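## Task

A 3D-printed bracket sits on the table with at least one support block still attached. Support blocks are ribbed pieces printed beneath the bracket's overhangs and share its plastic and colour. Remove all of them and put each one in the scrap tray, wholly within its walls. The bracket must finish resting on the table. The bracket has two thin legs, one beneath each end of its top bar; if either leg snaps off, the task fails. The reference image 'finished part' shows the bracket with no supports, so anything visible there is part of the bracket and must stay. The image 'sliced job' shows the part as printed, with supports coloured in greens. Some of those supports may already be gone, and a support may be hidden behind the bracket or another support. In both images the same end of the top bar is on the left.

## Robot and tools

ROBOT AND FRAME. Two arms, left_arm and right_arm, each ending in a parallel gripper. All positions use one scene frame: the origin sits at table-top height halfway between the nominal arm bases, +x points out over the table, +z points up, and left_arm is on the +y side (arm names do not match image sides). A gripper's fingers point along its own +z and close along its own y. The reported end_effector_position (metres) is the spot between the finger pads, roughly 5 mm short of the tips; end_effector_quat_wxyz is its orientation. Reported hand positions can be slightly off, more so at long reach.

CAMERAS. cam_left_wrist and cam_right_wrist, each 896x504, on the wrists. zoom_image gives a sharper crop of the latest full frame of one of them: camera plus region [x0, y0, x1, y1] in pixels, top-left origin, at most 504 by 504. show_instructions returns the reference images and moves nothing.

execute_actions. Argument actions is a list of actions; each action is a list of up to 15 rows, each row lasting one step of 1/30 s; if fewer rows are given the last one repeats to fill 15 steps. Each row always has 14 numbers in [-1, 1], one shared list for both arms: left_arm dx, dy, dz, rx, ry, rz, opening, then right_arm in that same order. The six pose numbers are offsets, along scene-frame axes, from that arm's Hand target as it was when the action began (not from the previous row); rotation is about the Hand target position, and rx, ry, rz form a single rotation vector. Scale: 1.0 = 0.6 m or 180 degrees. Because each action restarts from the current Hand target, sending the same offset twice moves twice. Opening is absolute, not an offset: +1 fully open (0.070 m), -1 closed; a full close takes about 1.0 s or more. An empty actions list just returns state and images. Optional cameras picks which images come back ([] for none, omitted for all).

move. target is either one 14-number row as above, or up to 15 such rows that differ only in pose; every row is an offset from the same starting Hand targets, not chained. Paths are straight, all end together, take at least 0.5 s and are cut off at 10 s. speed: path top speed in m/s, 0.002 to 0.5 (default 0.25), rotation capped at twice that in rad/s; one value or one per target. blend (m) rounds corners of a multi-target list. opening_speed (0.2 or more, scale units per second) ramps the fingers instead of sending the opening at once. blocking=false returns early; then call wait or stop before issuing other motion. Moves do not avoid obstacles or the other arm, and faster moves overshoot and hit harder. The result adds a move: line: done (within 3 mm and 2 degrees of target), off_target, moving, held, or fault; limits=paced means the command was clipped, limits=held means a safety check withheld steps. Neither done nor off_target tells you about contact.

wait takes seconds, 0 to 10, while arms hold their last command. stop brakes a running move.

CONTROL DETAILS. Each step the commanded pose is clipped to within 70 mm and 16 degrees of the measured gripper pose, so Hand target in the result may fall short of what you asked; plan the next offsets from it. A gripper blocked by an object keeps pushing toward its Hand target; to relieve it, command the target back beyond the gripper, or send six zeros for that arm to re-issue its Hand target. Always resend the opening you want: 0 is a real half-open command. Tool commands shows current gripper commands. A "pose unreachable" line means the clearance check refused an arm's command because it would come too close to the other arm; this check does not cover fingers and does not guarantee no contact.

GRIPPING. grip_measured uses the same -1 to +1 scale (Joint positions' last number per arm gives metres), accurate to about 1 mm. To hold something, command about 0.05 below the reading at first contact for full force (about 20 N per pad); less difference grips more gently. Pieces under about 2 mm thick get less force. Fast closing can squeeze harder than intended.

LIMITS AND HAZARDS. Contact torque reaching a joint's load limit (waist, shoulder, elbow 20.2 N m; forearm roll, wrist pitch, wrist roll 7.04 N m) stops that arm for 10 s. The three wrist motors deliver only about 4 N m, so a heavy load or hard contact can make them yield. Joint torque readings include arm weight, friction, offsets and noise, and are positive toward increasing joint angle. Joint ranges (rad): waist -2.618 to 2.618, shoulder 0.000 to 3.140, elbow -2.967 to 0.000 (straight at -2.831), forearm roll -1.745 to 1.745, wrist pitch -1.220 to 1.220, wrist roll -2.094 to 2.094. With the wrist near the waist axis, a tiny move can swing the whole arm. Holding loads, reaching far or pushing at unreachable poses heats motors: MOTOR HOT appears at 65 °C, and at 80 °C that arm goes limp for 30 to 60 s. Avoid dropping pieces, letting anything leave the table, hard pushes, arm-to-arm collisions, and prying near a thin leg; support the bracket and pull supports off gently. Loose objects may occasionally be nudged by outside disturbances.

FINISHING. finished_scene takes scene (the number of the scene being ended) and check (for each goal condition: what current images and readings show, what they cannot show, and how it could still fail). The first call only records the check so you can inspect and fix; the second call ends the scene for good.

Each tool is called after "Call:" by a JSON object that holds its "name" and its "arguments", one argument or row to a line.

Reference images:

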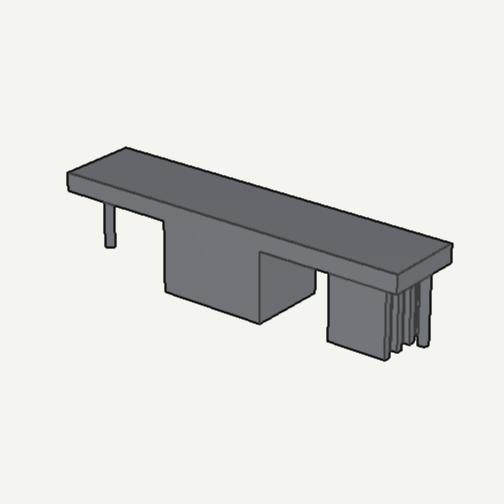

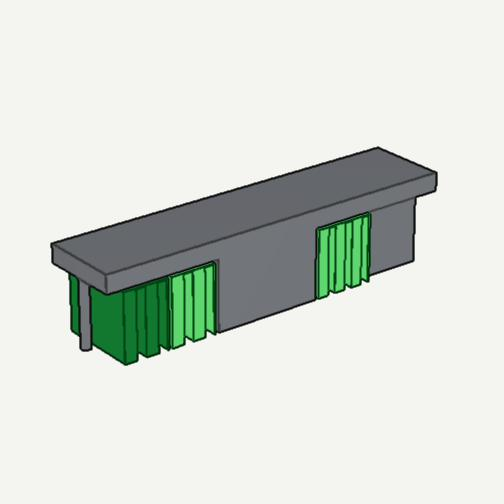

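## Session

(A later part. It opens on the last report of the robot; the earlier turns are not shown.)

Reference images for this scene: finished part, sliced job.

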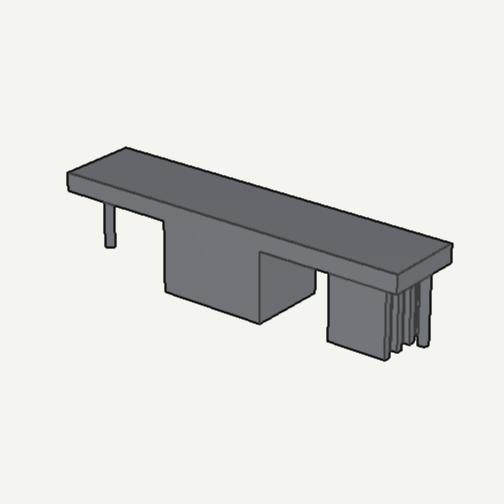

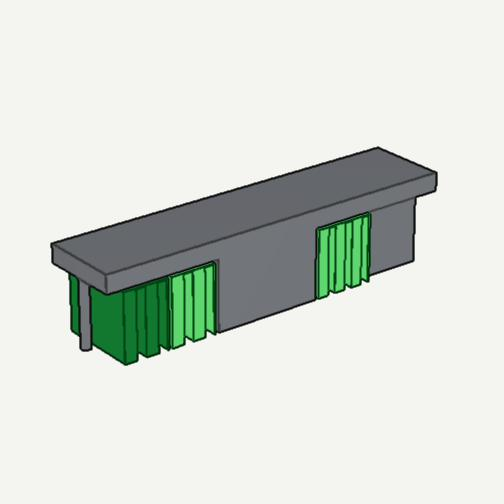

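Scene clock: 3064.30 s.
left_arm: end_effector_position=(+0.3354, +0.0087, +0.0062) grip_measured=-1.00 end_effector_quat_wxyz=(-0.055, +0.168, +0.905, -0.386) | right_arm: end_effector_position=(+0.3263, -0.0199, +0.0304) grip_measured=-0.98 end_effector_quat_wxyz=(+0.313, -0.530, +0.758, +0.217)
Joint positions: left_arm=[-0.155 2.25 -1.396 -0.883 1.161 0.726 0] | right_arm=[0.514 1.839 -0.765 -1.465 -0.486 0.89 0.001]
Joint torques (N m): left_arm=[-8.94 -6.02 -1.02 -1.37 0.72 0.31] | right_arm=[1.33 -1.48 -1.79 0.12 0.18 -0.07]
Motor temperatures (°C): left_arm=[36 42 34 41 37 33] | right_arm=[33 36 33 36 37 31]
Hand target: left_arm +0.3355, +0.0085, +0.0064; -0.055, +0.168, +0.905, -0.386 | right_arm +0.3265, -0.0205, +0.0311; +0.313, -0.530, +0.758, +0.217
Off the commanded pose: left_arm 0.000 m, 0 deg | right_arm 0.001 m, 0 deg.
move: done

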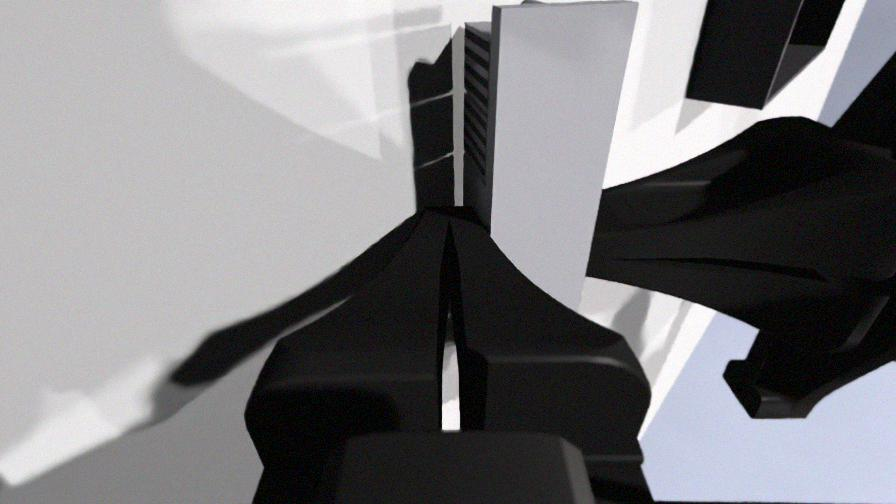

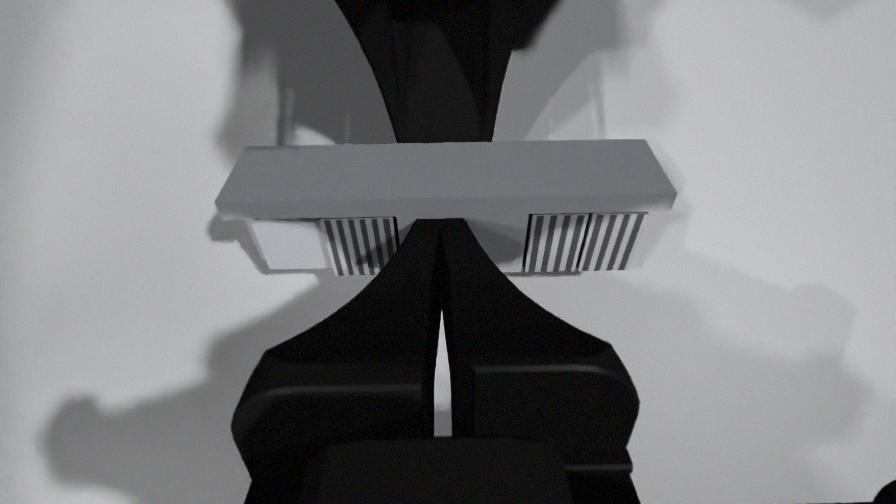

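Call:
{"name": "move", "arguments": {
  "target": [0.00238,0.00623,0,0,0,0,-1, 0,0,0,0,0,0,-1],
  "speed": 0.01
}}

Call:
{"name": "zoom_image", "arguments": {
  "camera": "cam_right_wrist",
  "region": [200, 120, 700, 300]
}}

Scene clock: 3264.03 s.
left_arm: end_effector_position=(+0.3358, +0.0110, +0.0065) grip_measured=-1.00 end_effector_quat_wxyz=(-0.057, +0.168, +0.904, -0.388) | right_arm: end_effector_position=(+0.3265, -0.0204, +0.0306) grip_measured=-0.98 end_effector_quat_wxyz=(+0.313, -0.529, +0.758, +0.216)
Joint positions: left_arm=[-0.148 2.253 -1.4 -0.881 1.171 0.729 0] | right_arm=[0.513 1.837 -0.764 -1.465 -0.485 0.89 0.001]
Joint torques (N m): left_arm=[3.6 -6.27 -2.87 1.83 -1 0.22] | right_arm=[0.45 -6.35 -2.78 0.38 -0.29 -0.04]
Motor temperatures (°C): left_arm=[34 39 33 38 35 33] | right_arm=[32 36 31 34 37 31]
Hand target: left_arm +0.3368, +0.0122, +0.0064; -0.055, +0.168, +0.905, -0.386 | right_arm +0.3265, -0.0205, +0.0311; +0.313, -0.530, +0.758, +0.217
Off the commanded pose: left_arm 0.002 m, 0 deg | right_arm 0.000 m, 0 deg.
move: done

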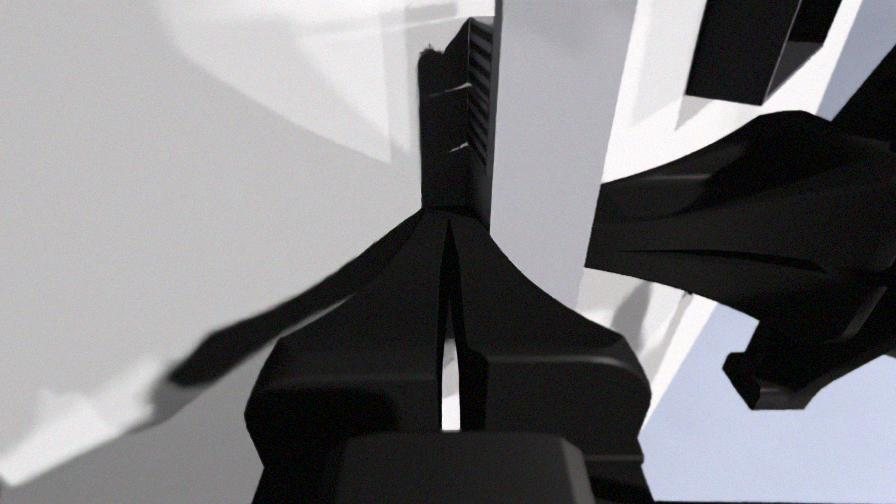

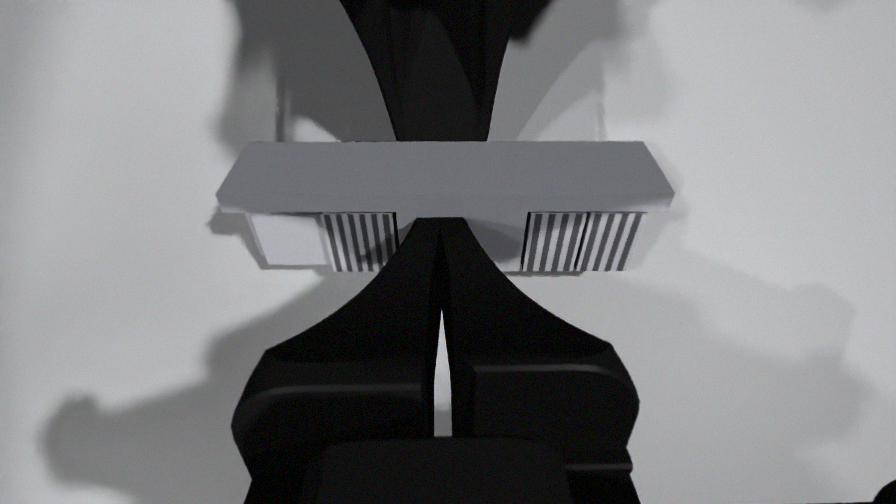

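Scaled by 1.008 from the camera's 896x504 image, which has a finer 1280x720 frame.

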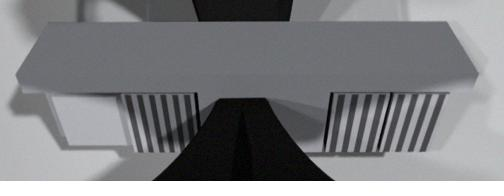

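Call:
{"name": "zoom_image", "arguments": {
  "camera": "cam_right_wrist",
  "region": [200, 120, 440, 300]
}}

Call:
{"name": "zoom_image", "arguments": {
  "camera": "cam_left_wrist",
  "region": [400, 10, 520, 240]
}}

Scaled by 2.100 from the camera's 896x504 image, which has a finer 1280x720 frame.

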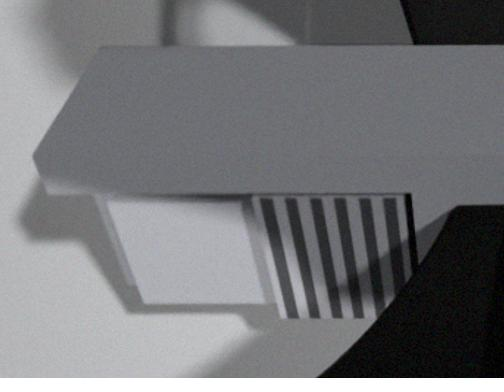

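Scaled by 2.191 from the camera's 896x504 image, which has a finer 1280x720 frame.

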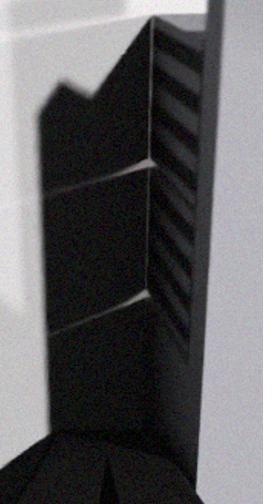

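Call:
{"name": "move", "arguments": {
  "target": [0.0015,0.0039,0,0,0,0,-1, 0,0,0,0,0,0,-1],
  "speed": 0.01,
  "cameras": []
}}

Call:
{"name": "move", "arguments": {
  "target": [0,0,0,0,0,0,-1, 0.00113,0.00313,0.0003,0,0,0,-1],
  "speed": 0.01
}}

Call:
{"name": "zoom_image", "arguments": {
  "camera": "cam_right_wrist",
  "region": [200, 120, 440, 300]
}}

Scene clock: 3292.87 s.
left_arm: end_effector_position=(+0.3384, +0.0144, +0.0065) grip_measured=-1.00 end_effector_quat_wxyz=(-0.054, +0.168, +0.905, -0.386) | right_arm: end_effector_position=(+0.3265, -0.0202, +0.0311) grip_measured=-0.98 end_effector_quat_wxyz=(+0.313, -0.530, +0.758, +0.217)
Joint positions: left_arm=[-0.14 2.253 -1.404 -0.877 1.17 0.731 0] | right_arm=[0.513 1.836 -0.764 -1.465 -0.486 0.89 0.001]
Joint torques (N m): left_arm=[3.53 -4.71 -3.26 1.52 -0.89 0.25] | right_arm=[0.43 -8.2 -3.59 0.22 -0.47 0.12]
Motor temperatures (°C): left_arm=[33 39 34 39 41 33] | right_arm=[32 38 32 34 38 31]
Hand target: left_arm +0.3376, +0.0146, +0.0064; -0.055, +0.168, +0.905, -0.386 | right_arm +0.3265, -0.0205, +0.0311; +0.313, -0.530, +0.758, +0.217
Off the commanded pose: left_arm 0.001 m, 0 deg | right_arm 0.000 m, 0 deg.
move: done
No camera images: "cameras" was empty.

Scene clock: 3293.57 s.
left_arm: end_effector_position=(+0.3380, +0.0144, +0.0066) grip_measured=-1.00 end_effector_quat_wxyz=(-0.054, +0.168, +0.905, -0.387) | right_arm: end_effector_position=(+0.3273, -0.0185, +0.0317) grip_measured=-0.98 end_effector_quat_wxyz=(+0.314, -0.529, +0.758, +0.217)
Joint positions: left_arm=[-0.14 2.253 -1.404 -0.876 1.172 0.731 0] | right_arm=[0.517 1.838 -0.77 -1.467 -0.484 0.896 0.001]
Joint torques (N m): left_arm=[2.21 -4.64 -1.75 1.8 -0.29 0.21] | right_arm=[0.6 -6.37 -3.52 0.18 -0.23 0.11]
Motor temperatures (°C): left_arm=[33 39 34 39 41 33] | right_arm=[32 38 32 34 38 31]
Hand target: left_arm +0.3376, +0.0146, +0.0064; -0.055, +0.168, +0.905, -0.386 | right_arm +0.3271, -0.0186, +0.0312; +0.313, -0.530, +0.758, +0.217
Off the commanded pose: left_arm 0.000 m, 0 deg | right_arm 0.000 m, 0 deg.
move: done

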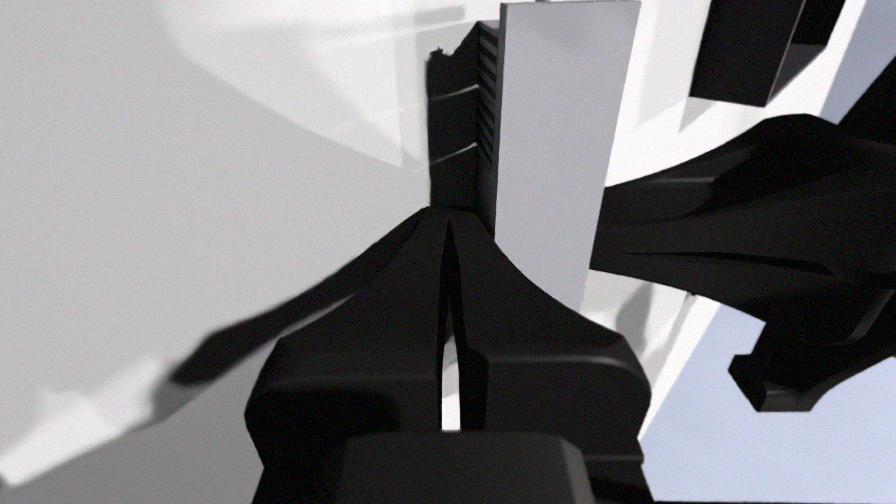

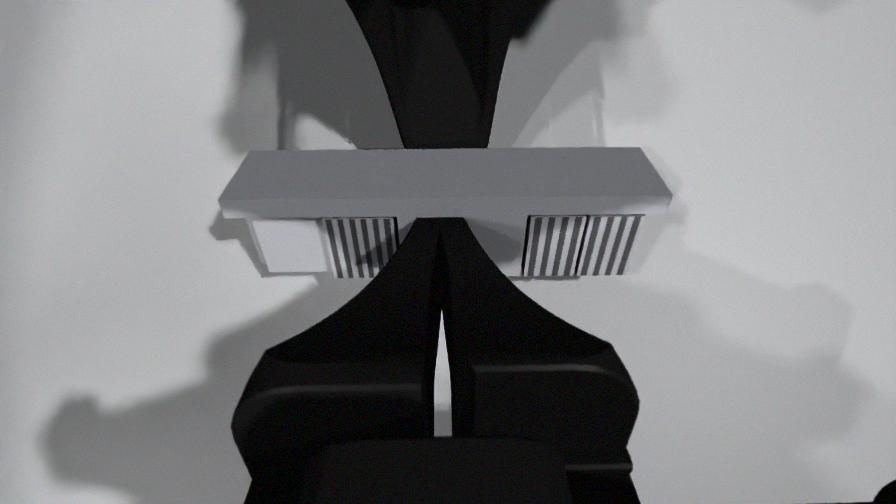

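Scaled by 2.100 from the camera's 896x504 image, which has a finer 1280x720 frame.

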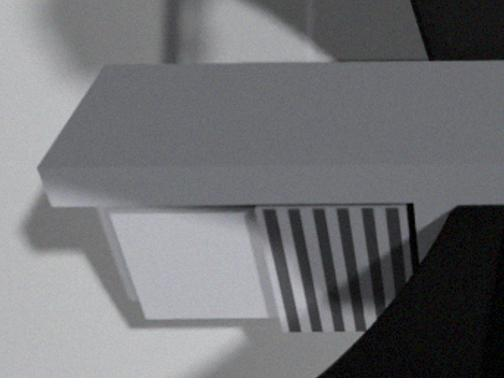

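Call:
{"name": "move", "arguments": {
  "target": [0,0,0,0,0,0,-1, 0.00113,0.00313,0.0002,0,0,0,-1],
  "speed": 0.01
}}

Call:
{"name": "zoom_image", "arguments": {
  "camera": "cam_right_wrist",
  "region": [200, 120, 440, 300]
}}

Scene clock: 3311.67 s.
left_arm: end_effector_position=(+0.3377, +0.0145, +0.0066) grip_measured=-1.00 end_effector_quat_wxyz=(-0.055, +0.169, +0.905, -0.386) | right_arm: end_effector_position=(+0.3277, -0.0169, +0.0313) grip_measured=-0.98 end_effector_quat_wxyz=(+0.313, -0.529, +0.758, +0.217)
Joint positions: left_arm=[-0.14 2.253 -1.404 -0.875 1.173 0.731 0] | right_arm=[0.521 1.842 -0.775 -1.467 -0.48 0.902 0.001]
Joint torques (N m): left_arm=[-2.38 -3.65 -1.34 0.93 -0.14 0.23] | right_arm=[0.69 -6.32 -3.7 0.18 -0.25 0.12]
Motor temperatures (°C): left_arm=[33 39 34 40 38 33] | right_arm=[32 37 31 34 37 31]
Hand target: left_arm +0.3376, +0.0146, +0.0064; -0.055, +0.168, +0.905, -0.386 | right_arm +0.3278, -0.0167, +0.0314; +0.313, -0.530, +0.758, +0.217
Off the commanded pose: left_arm 0.000 m, 0 deg | right_arm 0.000 m, 0 deg.
move: done

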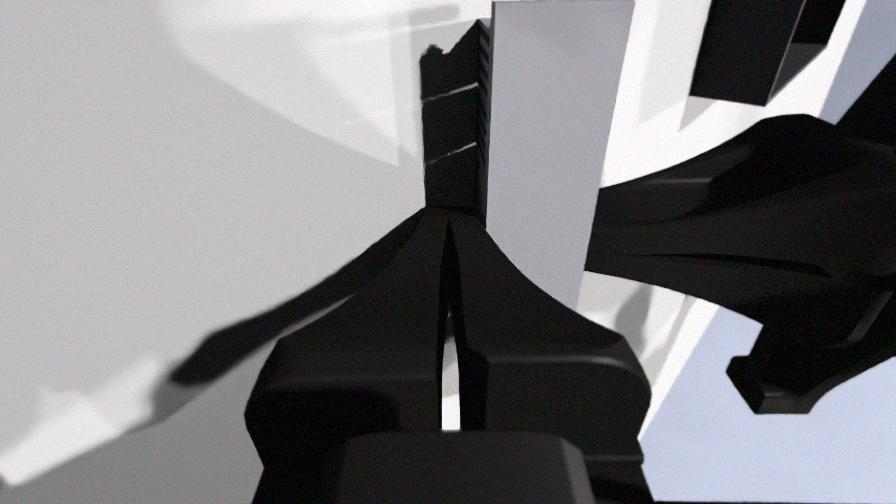

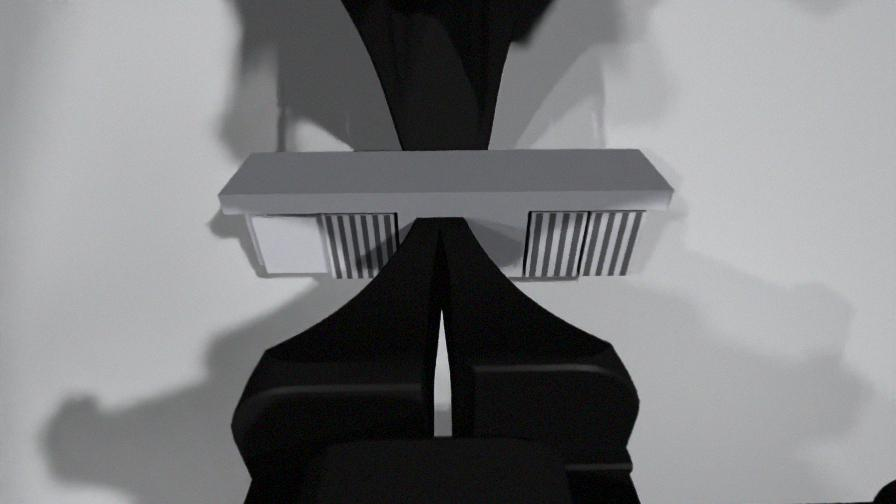

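Scaled by 2.100 from the camera's 896x504 image, which has a finer 1280x720 frame.

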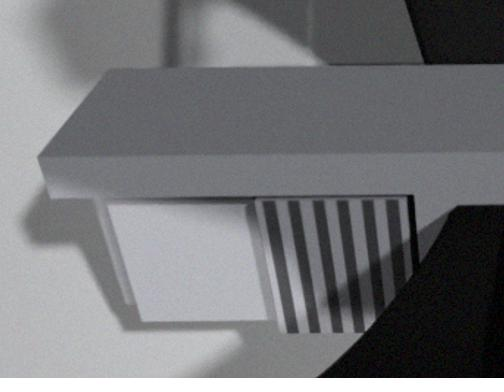

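Call:
{"name": "move", "arguments": {
  "target": [0,0,0,0,0,0,-1, -0.0009,-0.0025,0,0,0,0,-1],
  "speed": 0.01
}}

Call:
{"name": "zoom_image", "arguments": {
  "camera": "cam_right_wrist",
  "region": [200, 120, 440, 300]
}}

Scene clock: 3327.23 s.
left_arm: end_effector_position=(+0.3377, +0.0145, +0.0066) grip_measured=-1.00 end_effector_quat_wxyz=(-0.055, +0.169, +0.905, -0.386) | right_arm: end_effector_position=(+0.3274, -0.0179, +0.0313) grip_measured=-0.98 end_effector_quat_wxyz=(+0.313, -0.529, +0.758, +0.217)
Joint positions: left_arm=[-0.14 2.253 -1.404 -0.875 1.173 0.731 0] | right_arm=[0.519 1.84 -0.772 -1.467 -0.482 0.899 0.001]
Joint torques (N m): left_arm=[-2.39 -3.06 -1.39 0.91 -0.2 0.22] | right_arm=[-0.9 -8.21 -2.07 0.37 -0.49 -0.07]
Motor temperatures (°C): left_arm=[33 39 33 40 36 33] | right_arm=[32 37 32 34 37 31]
Hand target: left_arm +0.3376, +0.0146, +0.0064; -0.055, +0.168, +0.905, -0.386 | right_arm +0.3273, -0.0182, +0.0314; +0.313, -0.530, +0.758, +0.217
Off the commanded pose: left_arm 0.000 m, 0 deg | right_arm 0.000 m, 0 deg.
move: done

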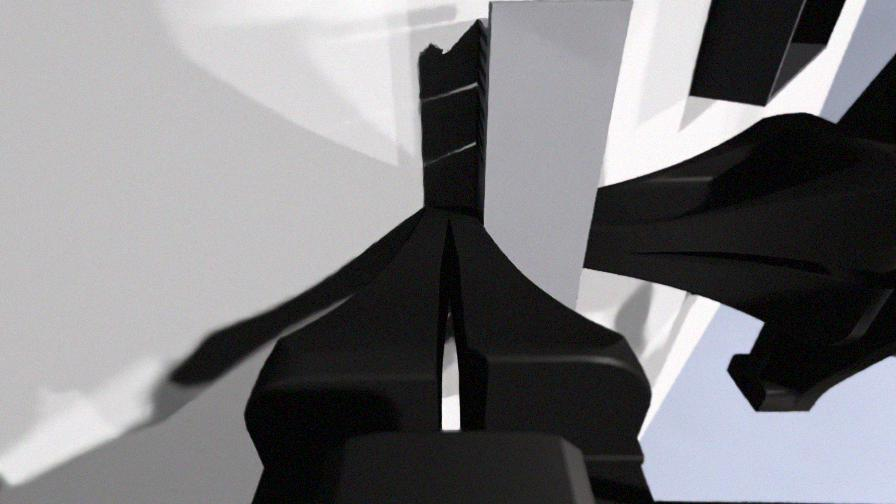

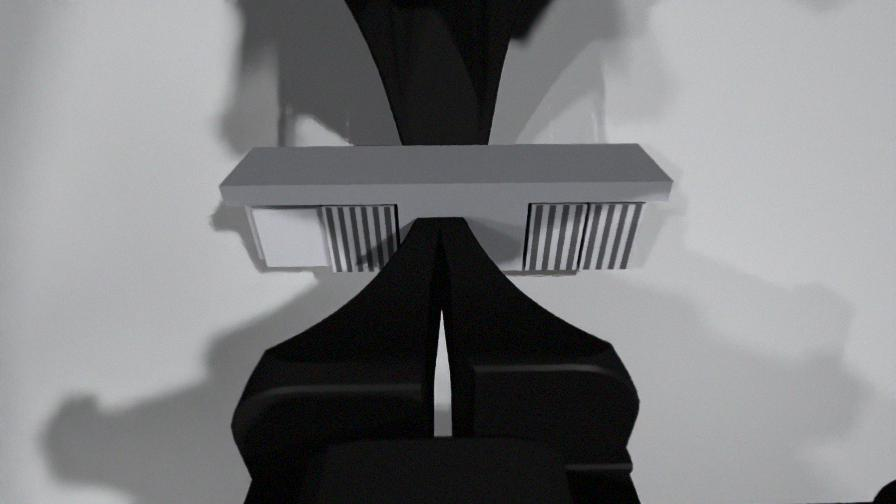

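Scaled by 2.100 from the camera's 896x504 image, which has a finer 1280x720 frame.

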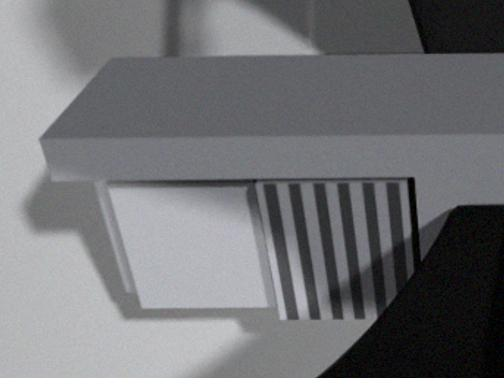

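Call:
{"name": "move", "arguments": {
  "target": [
    [0,0,0,0,0,0,-1, -0.01247,-0.03447,0.005,0,0,0,-1],
    [0,0,0,0,0,0,-1, -0.01303,-0.03603,-0.0325,0,0,0,-1]
  ],
  "speed": [0.05, 0.05],
  "blend": [0.008, 0]
}}

Scene clock: 3386.50 s.
left_arm: end_effector_position=(+0.3377, +0.0145, +0.0066) grip_measured=-1.00 end_effector_quat_wxyz=(-0.055, +0.169, +0.905, -0.386) | right_arm: end_effector_position=(+0.3195, -0.0394, +0.0122) grip_measured=-0.98 end_effector_quat_wxyz=(+0.314, -0.530, +0.757, +0.217)
Joint positions: left_arm=[-0.14 2.253 -1.404 -0.875 1.173 0.731 0] | right_arm=[0.458 1.865 -0.683 -1.328 -0.534 0.678 0.001]
Joint torques (N m): left_arm=[-2.37 -2.94 -1.37 0.92 -0.2 0.22] | right_arm=[-0.49 -5.76 -1.63 0.01 -0.28 0.12]
Motor temperatures (°C): left_arm=[32 39 33 39 35 33] | right_arm=[32 39 31 34 38 31]
Hand target: left_arm +0.3376, +0.0146, +0.0064; -0.055, +0.168, +0.905, -0.386 | right_arm +0.3193, -0.0398, +0.0116; +0.313, -0.530, +0.758, +0.217
Off the commanded pose: left_arm 0.000 m, 0 deg | right_arm 0.001 m, 0 deg.
move: done

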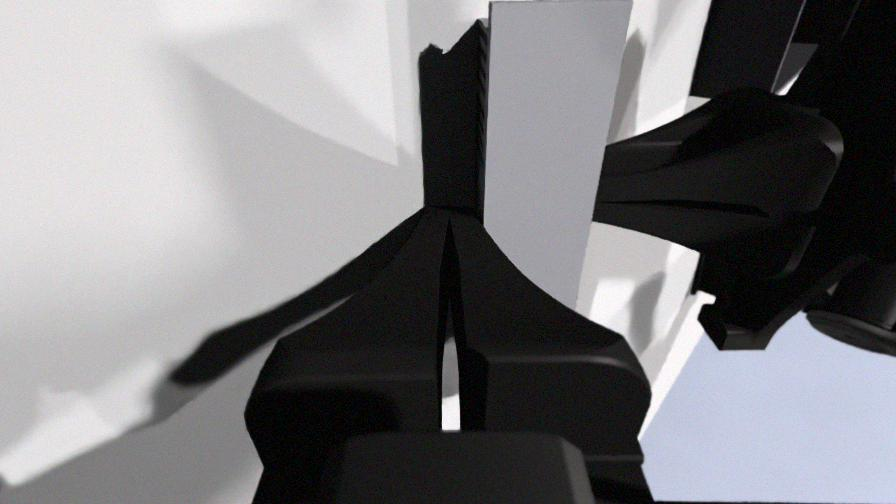

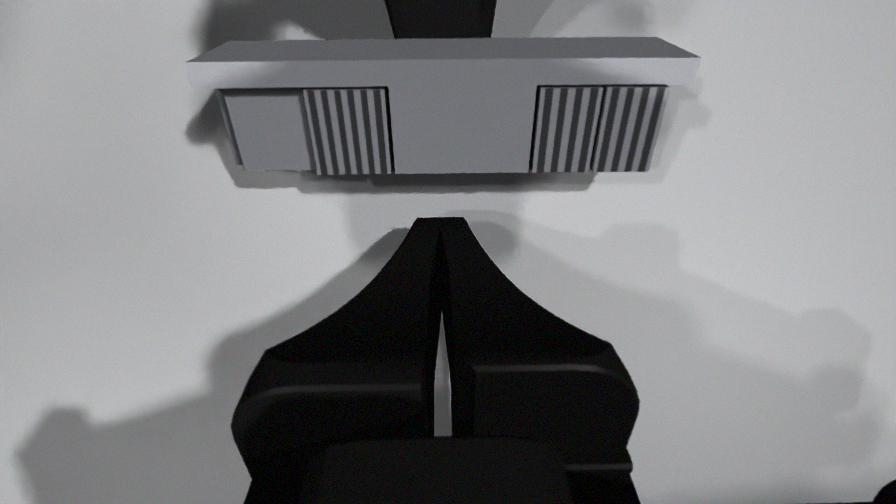

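Call:
{"name": "move", "arguments": {
  "target": [0,0,0,0,0,0,-1, 0.00623,0.01723,0,0,0,0,-1],
  "speed": 0.03
}}

Call:
{"name": "zoom_image", "arguments": {
  "camera": "cam_right_wrist",
  "region": [200, 20, 700, 300]
}}

Scene clock: 3394.00 s.
left_arm: end_effector_position=(+0.3377, +0.0145, +0.0066) grip_measured=-1.00 end_effector_quat_wxyz=(-0.055, +0.169, +0.905, -0.386) | right_arm: end_effector_position=(+0.3234, -0.0297, +0.0116) grip_measured=-0.98 end_effector_quat_wxyz=(+0.313, -0.530, +0.758, +0.216)
Joint positions: left_arm=[-0.14 2.253 -1.404 -0.875 1.173 0.731 0] | right_arm=[0.487 1.883 -0.717 -1.323 -0.515 0.703 0.001]
Joint torques (N m): left_arm=[-2.36 -2.93 -1.3 0.95 -0.21 0.22] | right_arm=[2.15 -1.84 -1.65 0 -0.1 0.06]
Motor temperatures (°C): left_arm=[32 38 33 39 35 33] | right_arm=[32 38 31 34 38 31]
Hand target: left_arm +0.3376, +0.0146, +0.0064; -0.055, +0.168, +0.905, -0.386 | right_arm +0.3230, -0.0294, +0.0116; +0.313, -0.530, +0.758, +0.217
Off the commanded pose: left_arm 0.000 m, 0 deg | right_arm 0.000 m, 0 deg.
move: done

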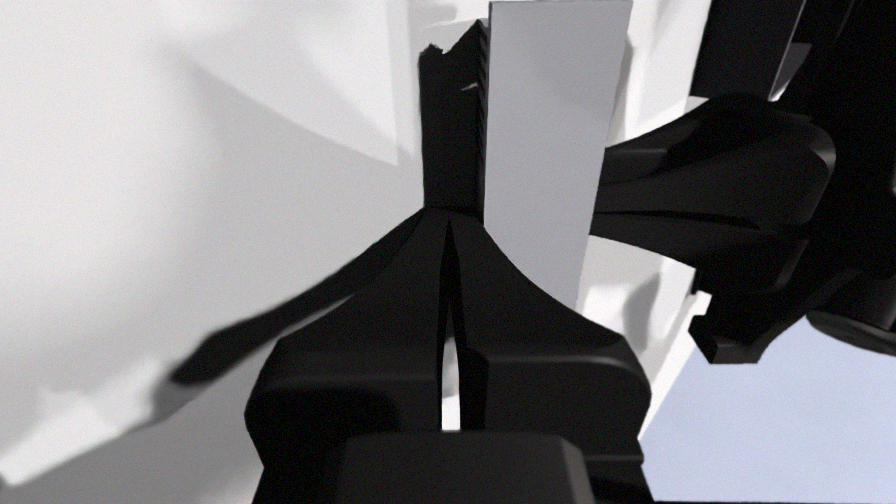

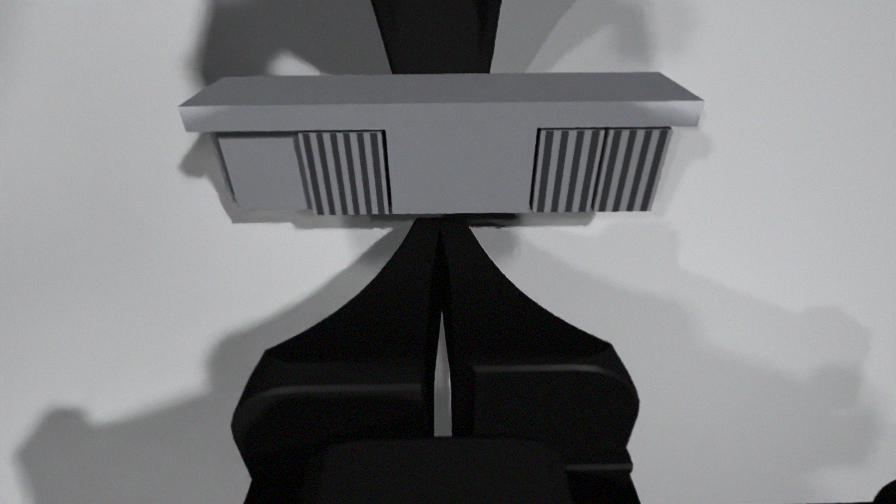

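Scaled by 1.008 from the camera's 896x504 image, which has a finer 1280x720 frame.

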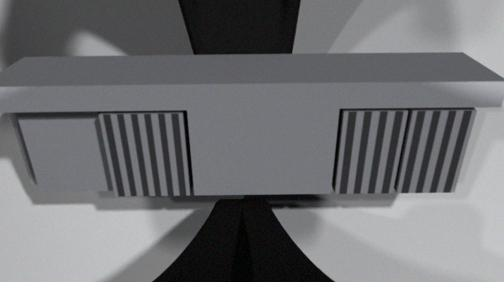

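Call:
{"name": "move", "arguments": {
  "target": [0.003,0.00778,0,0,0,0,-1, 0.00142,0.00392,0,0,0,0,-1],
  "speed": 0.01
}}

Call:
{"name": "zoom_image", "arguments": {
  "camera": "cam_right_wrist",
  "region": [200, 20, 700, 300]
}}

Scene clock: 3402.30 s.
left_arm: end_effector_position=(+0.3381, +0.0188, +0.0066) grip_measured=-1.00 end_effector_quat_wxyz=(-0.057, +0.169, +0.905, -0.387) | right_arm: end_effector_position=(+0.3238, -0.0274, +0.0118) grip_measured=-0.98 end_effector_quat_wxyz=(+0.313, -0.530, +0.758, +0.217)
Joint positions: left_arm=[-0.129 2.255 -1.407 -0.868 1.184 0.734 0] | right_arm=[0.493 1.886 -0.723 -1.323 -0.512 0.708 0.001]
Joint torques (N m): left_arm=[4.95 -4.14 -3.79 1.86 -2.07 0.27] | right_arm=[1.66 -2.23 -2.24 0.24 -0.01 0.1]
Motor temperatures (°C): left_arm=[32 38 33 40 35 33] | right_arm=[32 37 31 34 38 31]
Hand target: left_arm +0.3393, +0.0193, +0.0064; -0.055, +0.168, +0.905, -0.386 | right_arm +0.3238, -0.0270, +0.0116; +0.313, -0.530, +0.758, +0.217
Off the commanded pose: left_arm 0.001 m, 0 deg | right_arm 0.000 m, 0 deg.
move: done

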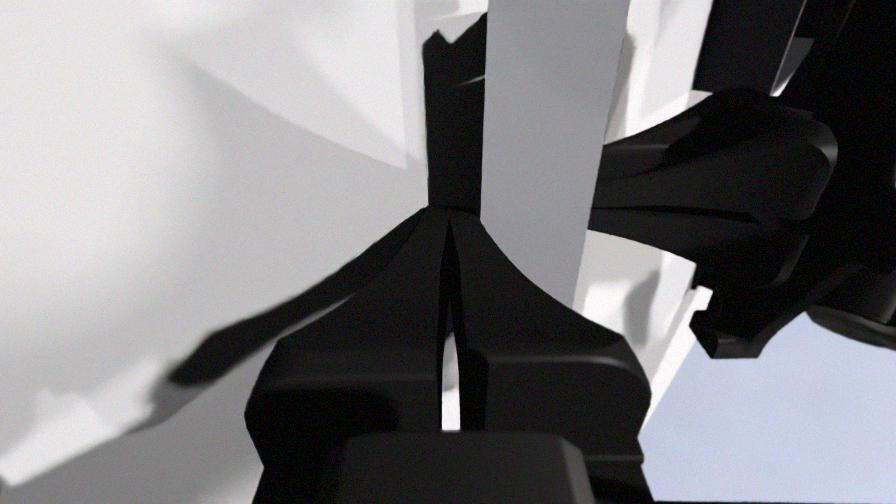

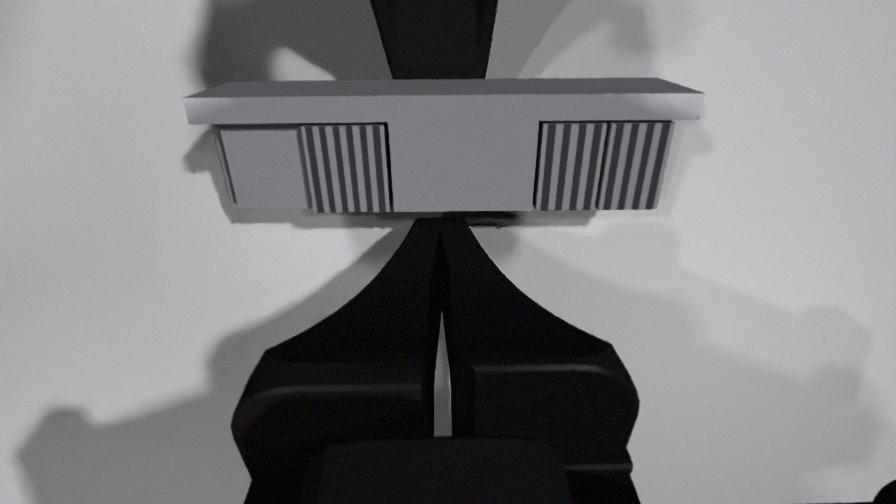

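Scaled by 1.008 from the camera's 896x504 image, which has a finer 1280x720 frame.

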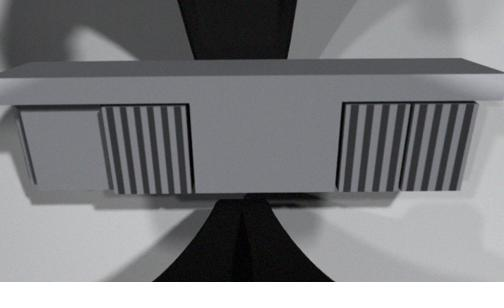

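Call:
{"name": "move", "arguments": {
  "target": [0.00164,0.00428,0.00367,0.1297,-0.0497,0,-1, 0,0,0,0,0,0,-1],
  "speed": 0.035
}}

Call:
{"name": "zoom_image", "arguments": {
  "camera": "cam_right_wrist",
  "region": [200, 20, 700, 300]
}}

Scene clock: 3422.43 s.
left_arm: end_effector_position=(+0.3408, +0.0231, +0.0079) grip_measured=-1.00 end_effector_quat_wxyz=(-0.021, +0.182, +0.967, -0.177) | right_arm: end_effector_position=(+0.3237, -0.0269, +0.0115) grip_measured=-0.98 end_effector_quat_wxyz=(+0.313, -0.530, +0.758, +0.217)
Joint positions: left_arm=[-0.319 2.119 -1.41 -0.435 0.987 0.295 0] | right_arm=[0.494 1.888 -0.724 -1.322 -0.513 0.708 0.001]
Joint torques (N m): left_arm=[-0.13 -10.08 -5.46 -0.57 -0.18 0.2] | right_arm=[-1.14 -4.66 1.4 -0.43 0.4 0.04]
Motor temperatures (°C): left_arm=[32 40 34 40 36 33] | right_arm=[32 37 31 34 38 31]
Hand target: left_arm +0.3412, +0.0230, +0.0081; -0.021, +0.182, +0.967, -0.178 | right_arm +0.3238, -0.0270, +0.0116; +0.313, -0.530, +0.758, +0.217
Off the commanded pose: left_arm 0.002 m, 1 deg | right_arm 0.000 m, 0 deg.
move: done

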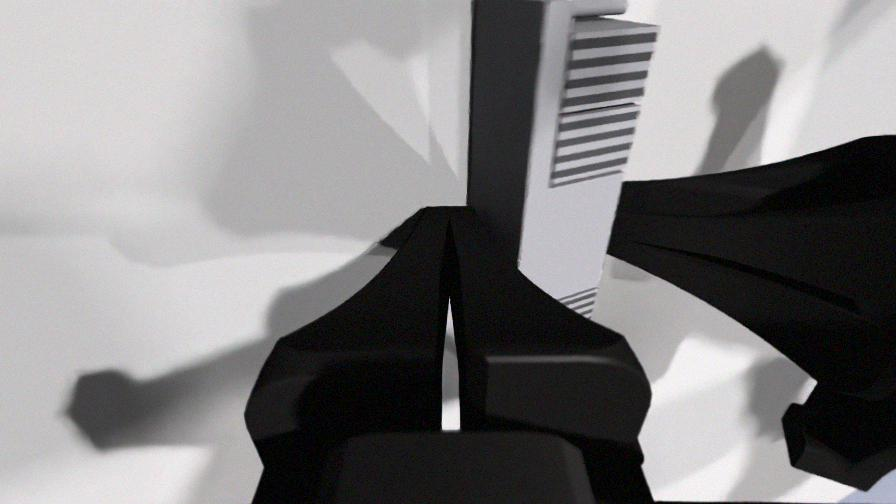

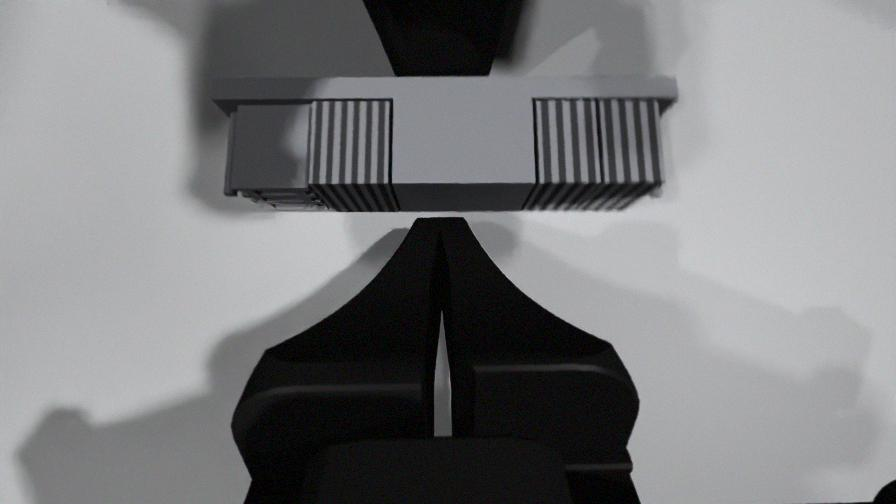

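Scaled by 1.008 from the camera's 896x504 image, which has a finer 1280x720 frame.

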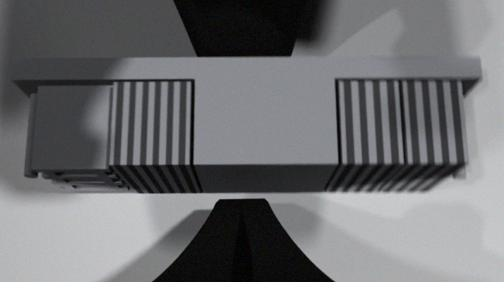

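Call:
{"name": "zoom_image", "arguments": {
  "camera": "cam_left_wrist",
  "region": [420, 0, 680, 340]
}}

Scaled by 1.482 from the camera's 896x504 image, which has a finer 1280x720 frame.

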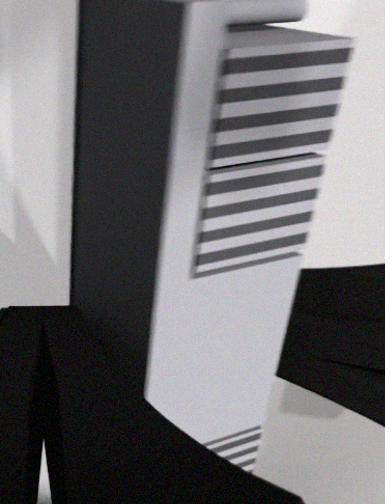

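Call:
{"name": "move", "arguments": {
  "target": [
    [0.00477,0.01245,0.0,0,0,0,-1, 0,-0.01,0.0,0,0,0,-1],
    [0.00477,0.01245,0.1,0.1038,-0.0398,0,-1, -0.0397,-0.1097,0.05,0,0,0,-1]
  ],
  "speed": [0.03,0.08]
}}

Scene clock: 3473.37 s.
left_arm: end_effector_position=(+0.3452, +0.0321, +0.0687) grip_measured=-1.00 end_effector_quat_wxyz=(+0.010, +0.185, +0.983, -0.003) | right_arm: end_effector_position=(+0.3004, -0.0941, +0.0417) grip_measured=-0.98 end_effector_quat_wxyz=(+0.312, -0.530, +0.758, +0.216)
Joint positions: left_arm=[-0.488 2.027 -1.574 0.001 1.186 -0.124 0] | right_arm=[0.269 1.666 -0.567 -1.635 -0.616 0.848 0.001]
Joint torques (N m): left_arm=[0.63 -9.45 -4.99 -0.23 -0.34 0.17] | right_arm=[-0.18 -5.81 -2.29 0.59 -0.42 0.02]
Motor temperatures (°C): left_arm=[32 43 34 38 35 33] | right_arm=[32 36 31 34 38 31]
Hand target: left_arm +0.3451, +0.0322, +0.0686; +0.009, +0.184, +0.983, -0.003 | right_arm +0.3004, -0.0939, +0.0416; +0.312, -0.530, +0.758, +0.216
Off the commanded pose: left_arm 0.002 m, 1 deg | right_arm 0.001 m, 0 deg.
move: done

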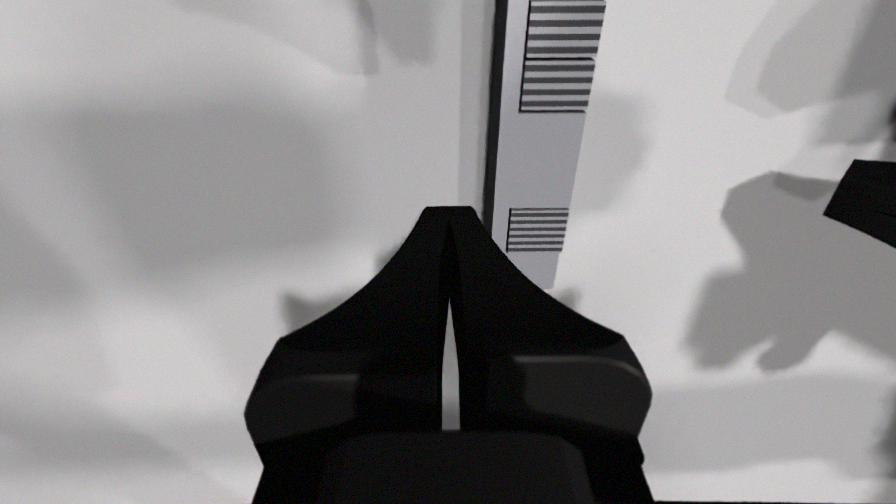

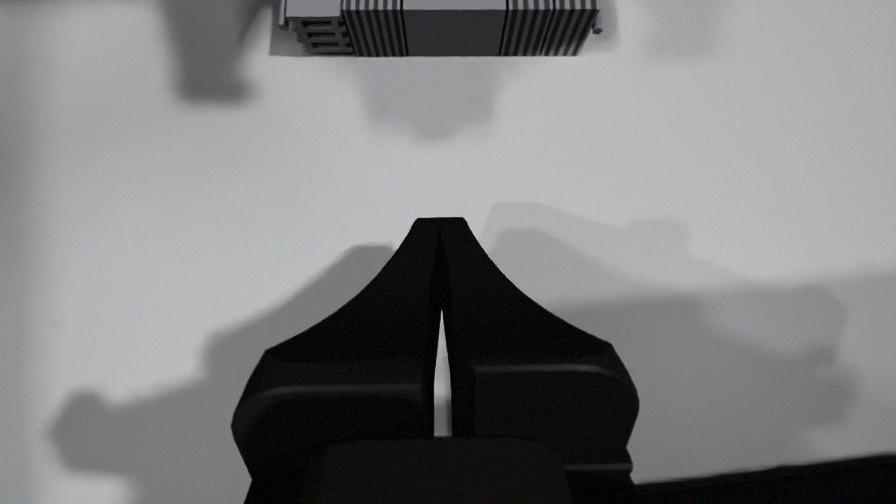

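Call:
{"name": "zoom_image", "arguments": {
  "camera": "cam_left_wrist",
  "region": [440, 150, 640, 310]
}}

Call:
{"name": "zoom_image", "arguments": {
  "camera": "cam_left_wrist",
  "region": [460, 0, 660, 160]
}}

Scaled by 2.520 from the camera's 896x504 image, which has a finer 1280x720 frame.

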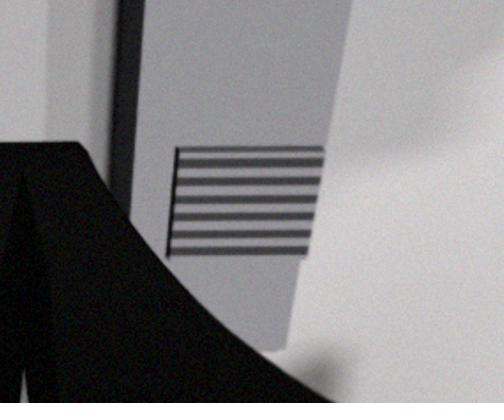

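Scaled by 2.520 from the camera's 896x504 image, which has a finer 1280x720 frame.

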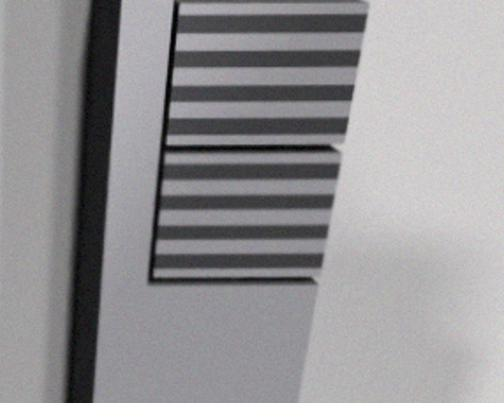

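Call:
{"name": "move", "arguments": {
  "target": [
    [-0.054,-0.033,-0.0143,0.02813,-0.00424,0,-1, 0,0,0,0,0,0,-1],
    [-0.054,-0.033,-0.0477,0.02813,-0.00424,0,-1, 0,0,0,0,0,0,-1]
  ],
  "speed": [0.08,0.05],
  "blend": [0.01,0]
}}

Scene clock: 3534.33 s.
left_arm: end_effector_position=(+0.3136, +0.0116, +0.0400) grip_measured=-1.00 end_effector_quat_wxyz=(+0.008, +0.185, +0.982, +0.042) | right_arm: end_effector_position=(+0.3005, -0.0940, +0.0418) grip_measured=-0.98 end_effector_quat_wxyz=(+0.313, -0.530, +0.758, +0.216)
Joint positions: left_arm=[-0.62 2.035 -1.464 0.092 1.11 -0.298 0] | right_arm=[0.269 1.666 -0.567 -1.634 -0.616 0.848 0.001]
Joint torques (N m): left_arm=[0.02 -8.86 -5.65 0.13 -0.12 0.05] | right_arm=[0.63 -4.67 -3.41 0.59 -0.26 -0.08]
Motor temperatures (°C): left_arm=[32 42 34 37 35 33] | right_arm=[32 36 32 34 37 31]
Hand target: left_arm +0.3138, +0.0115, +0.0405; +0.008, +0.185, +0.982, +0.042 | right_arm +0.3004, -0.0939, +0.0416; +0.312, -0.530, +0.758, +0.216
Off the commanded pose: left_arm 0.001 m, 0 deg | right_arm 0.000 m, 0 deg.
move: done

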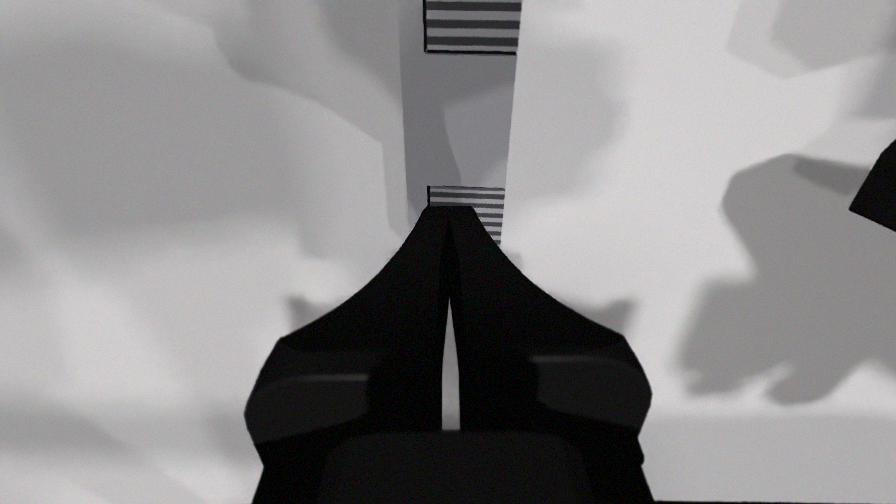

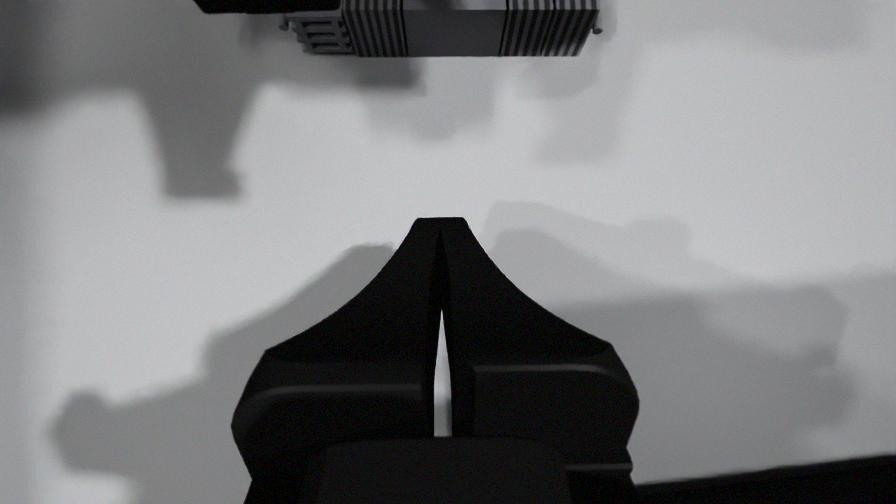

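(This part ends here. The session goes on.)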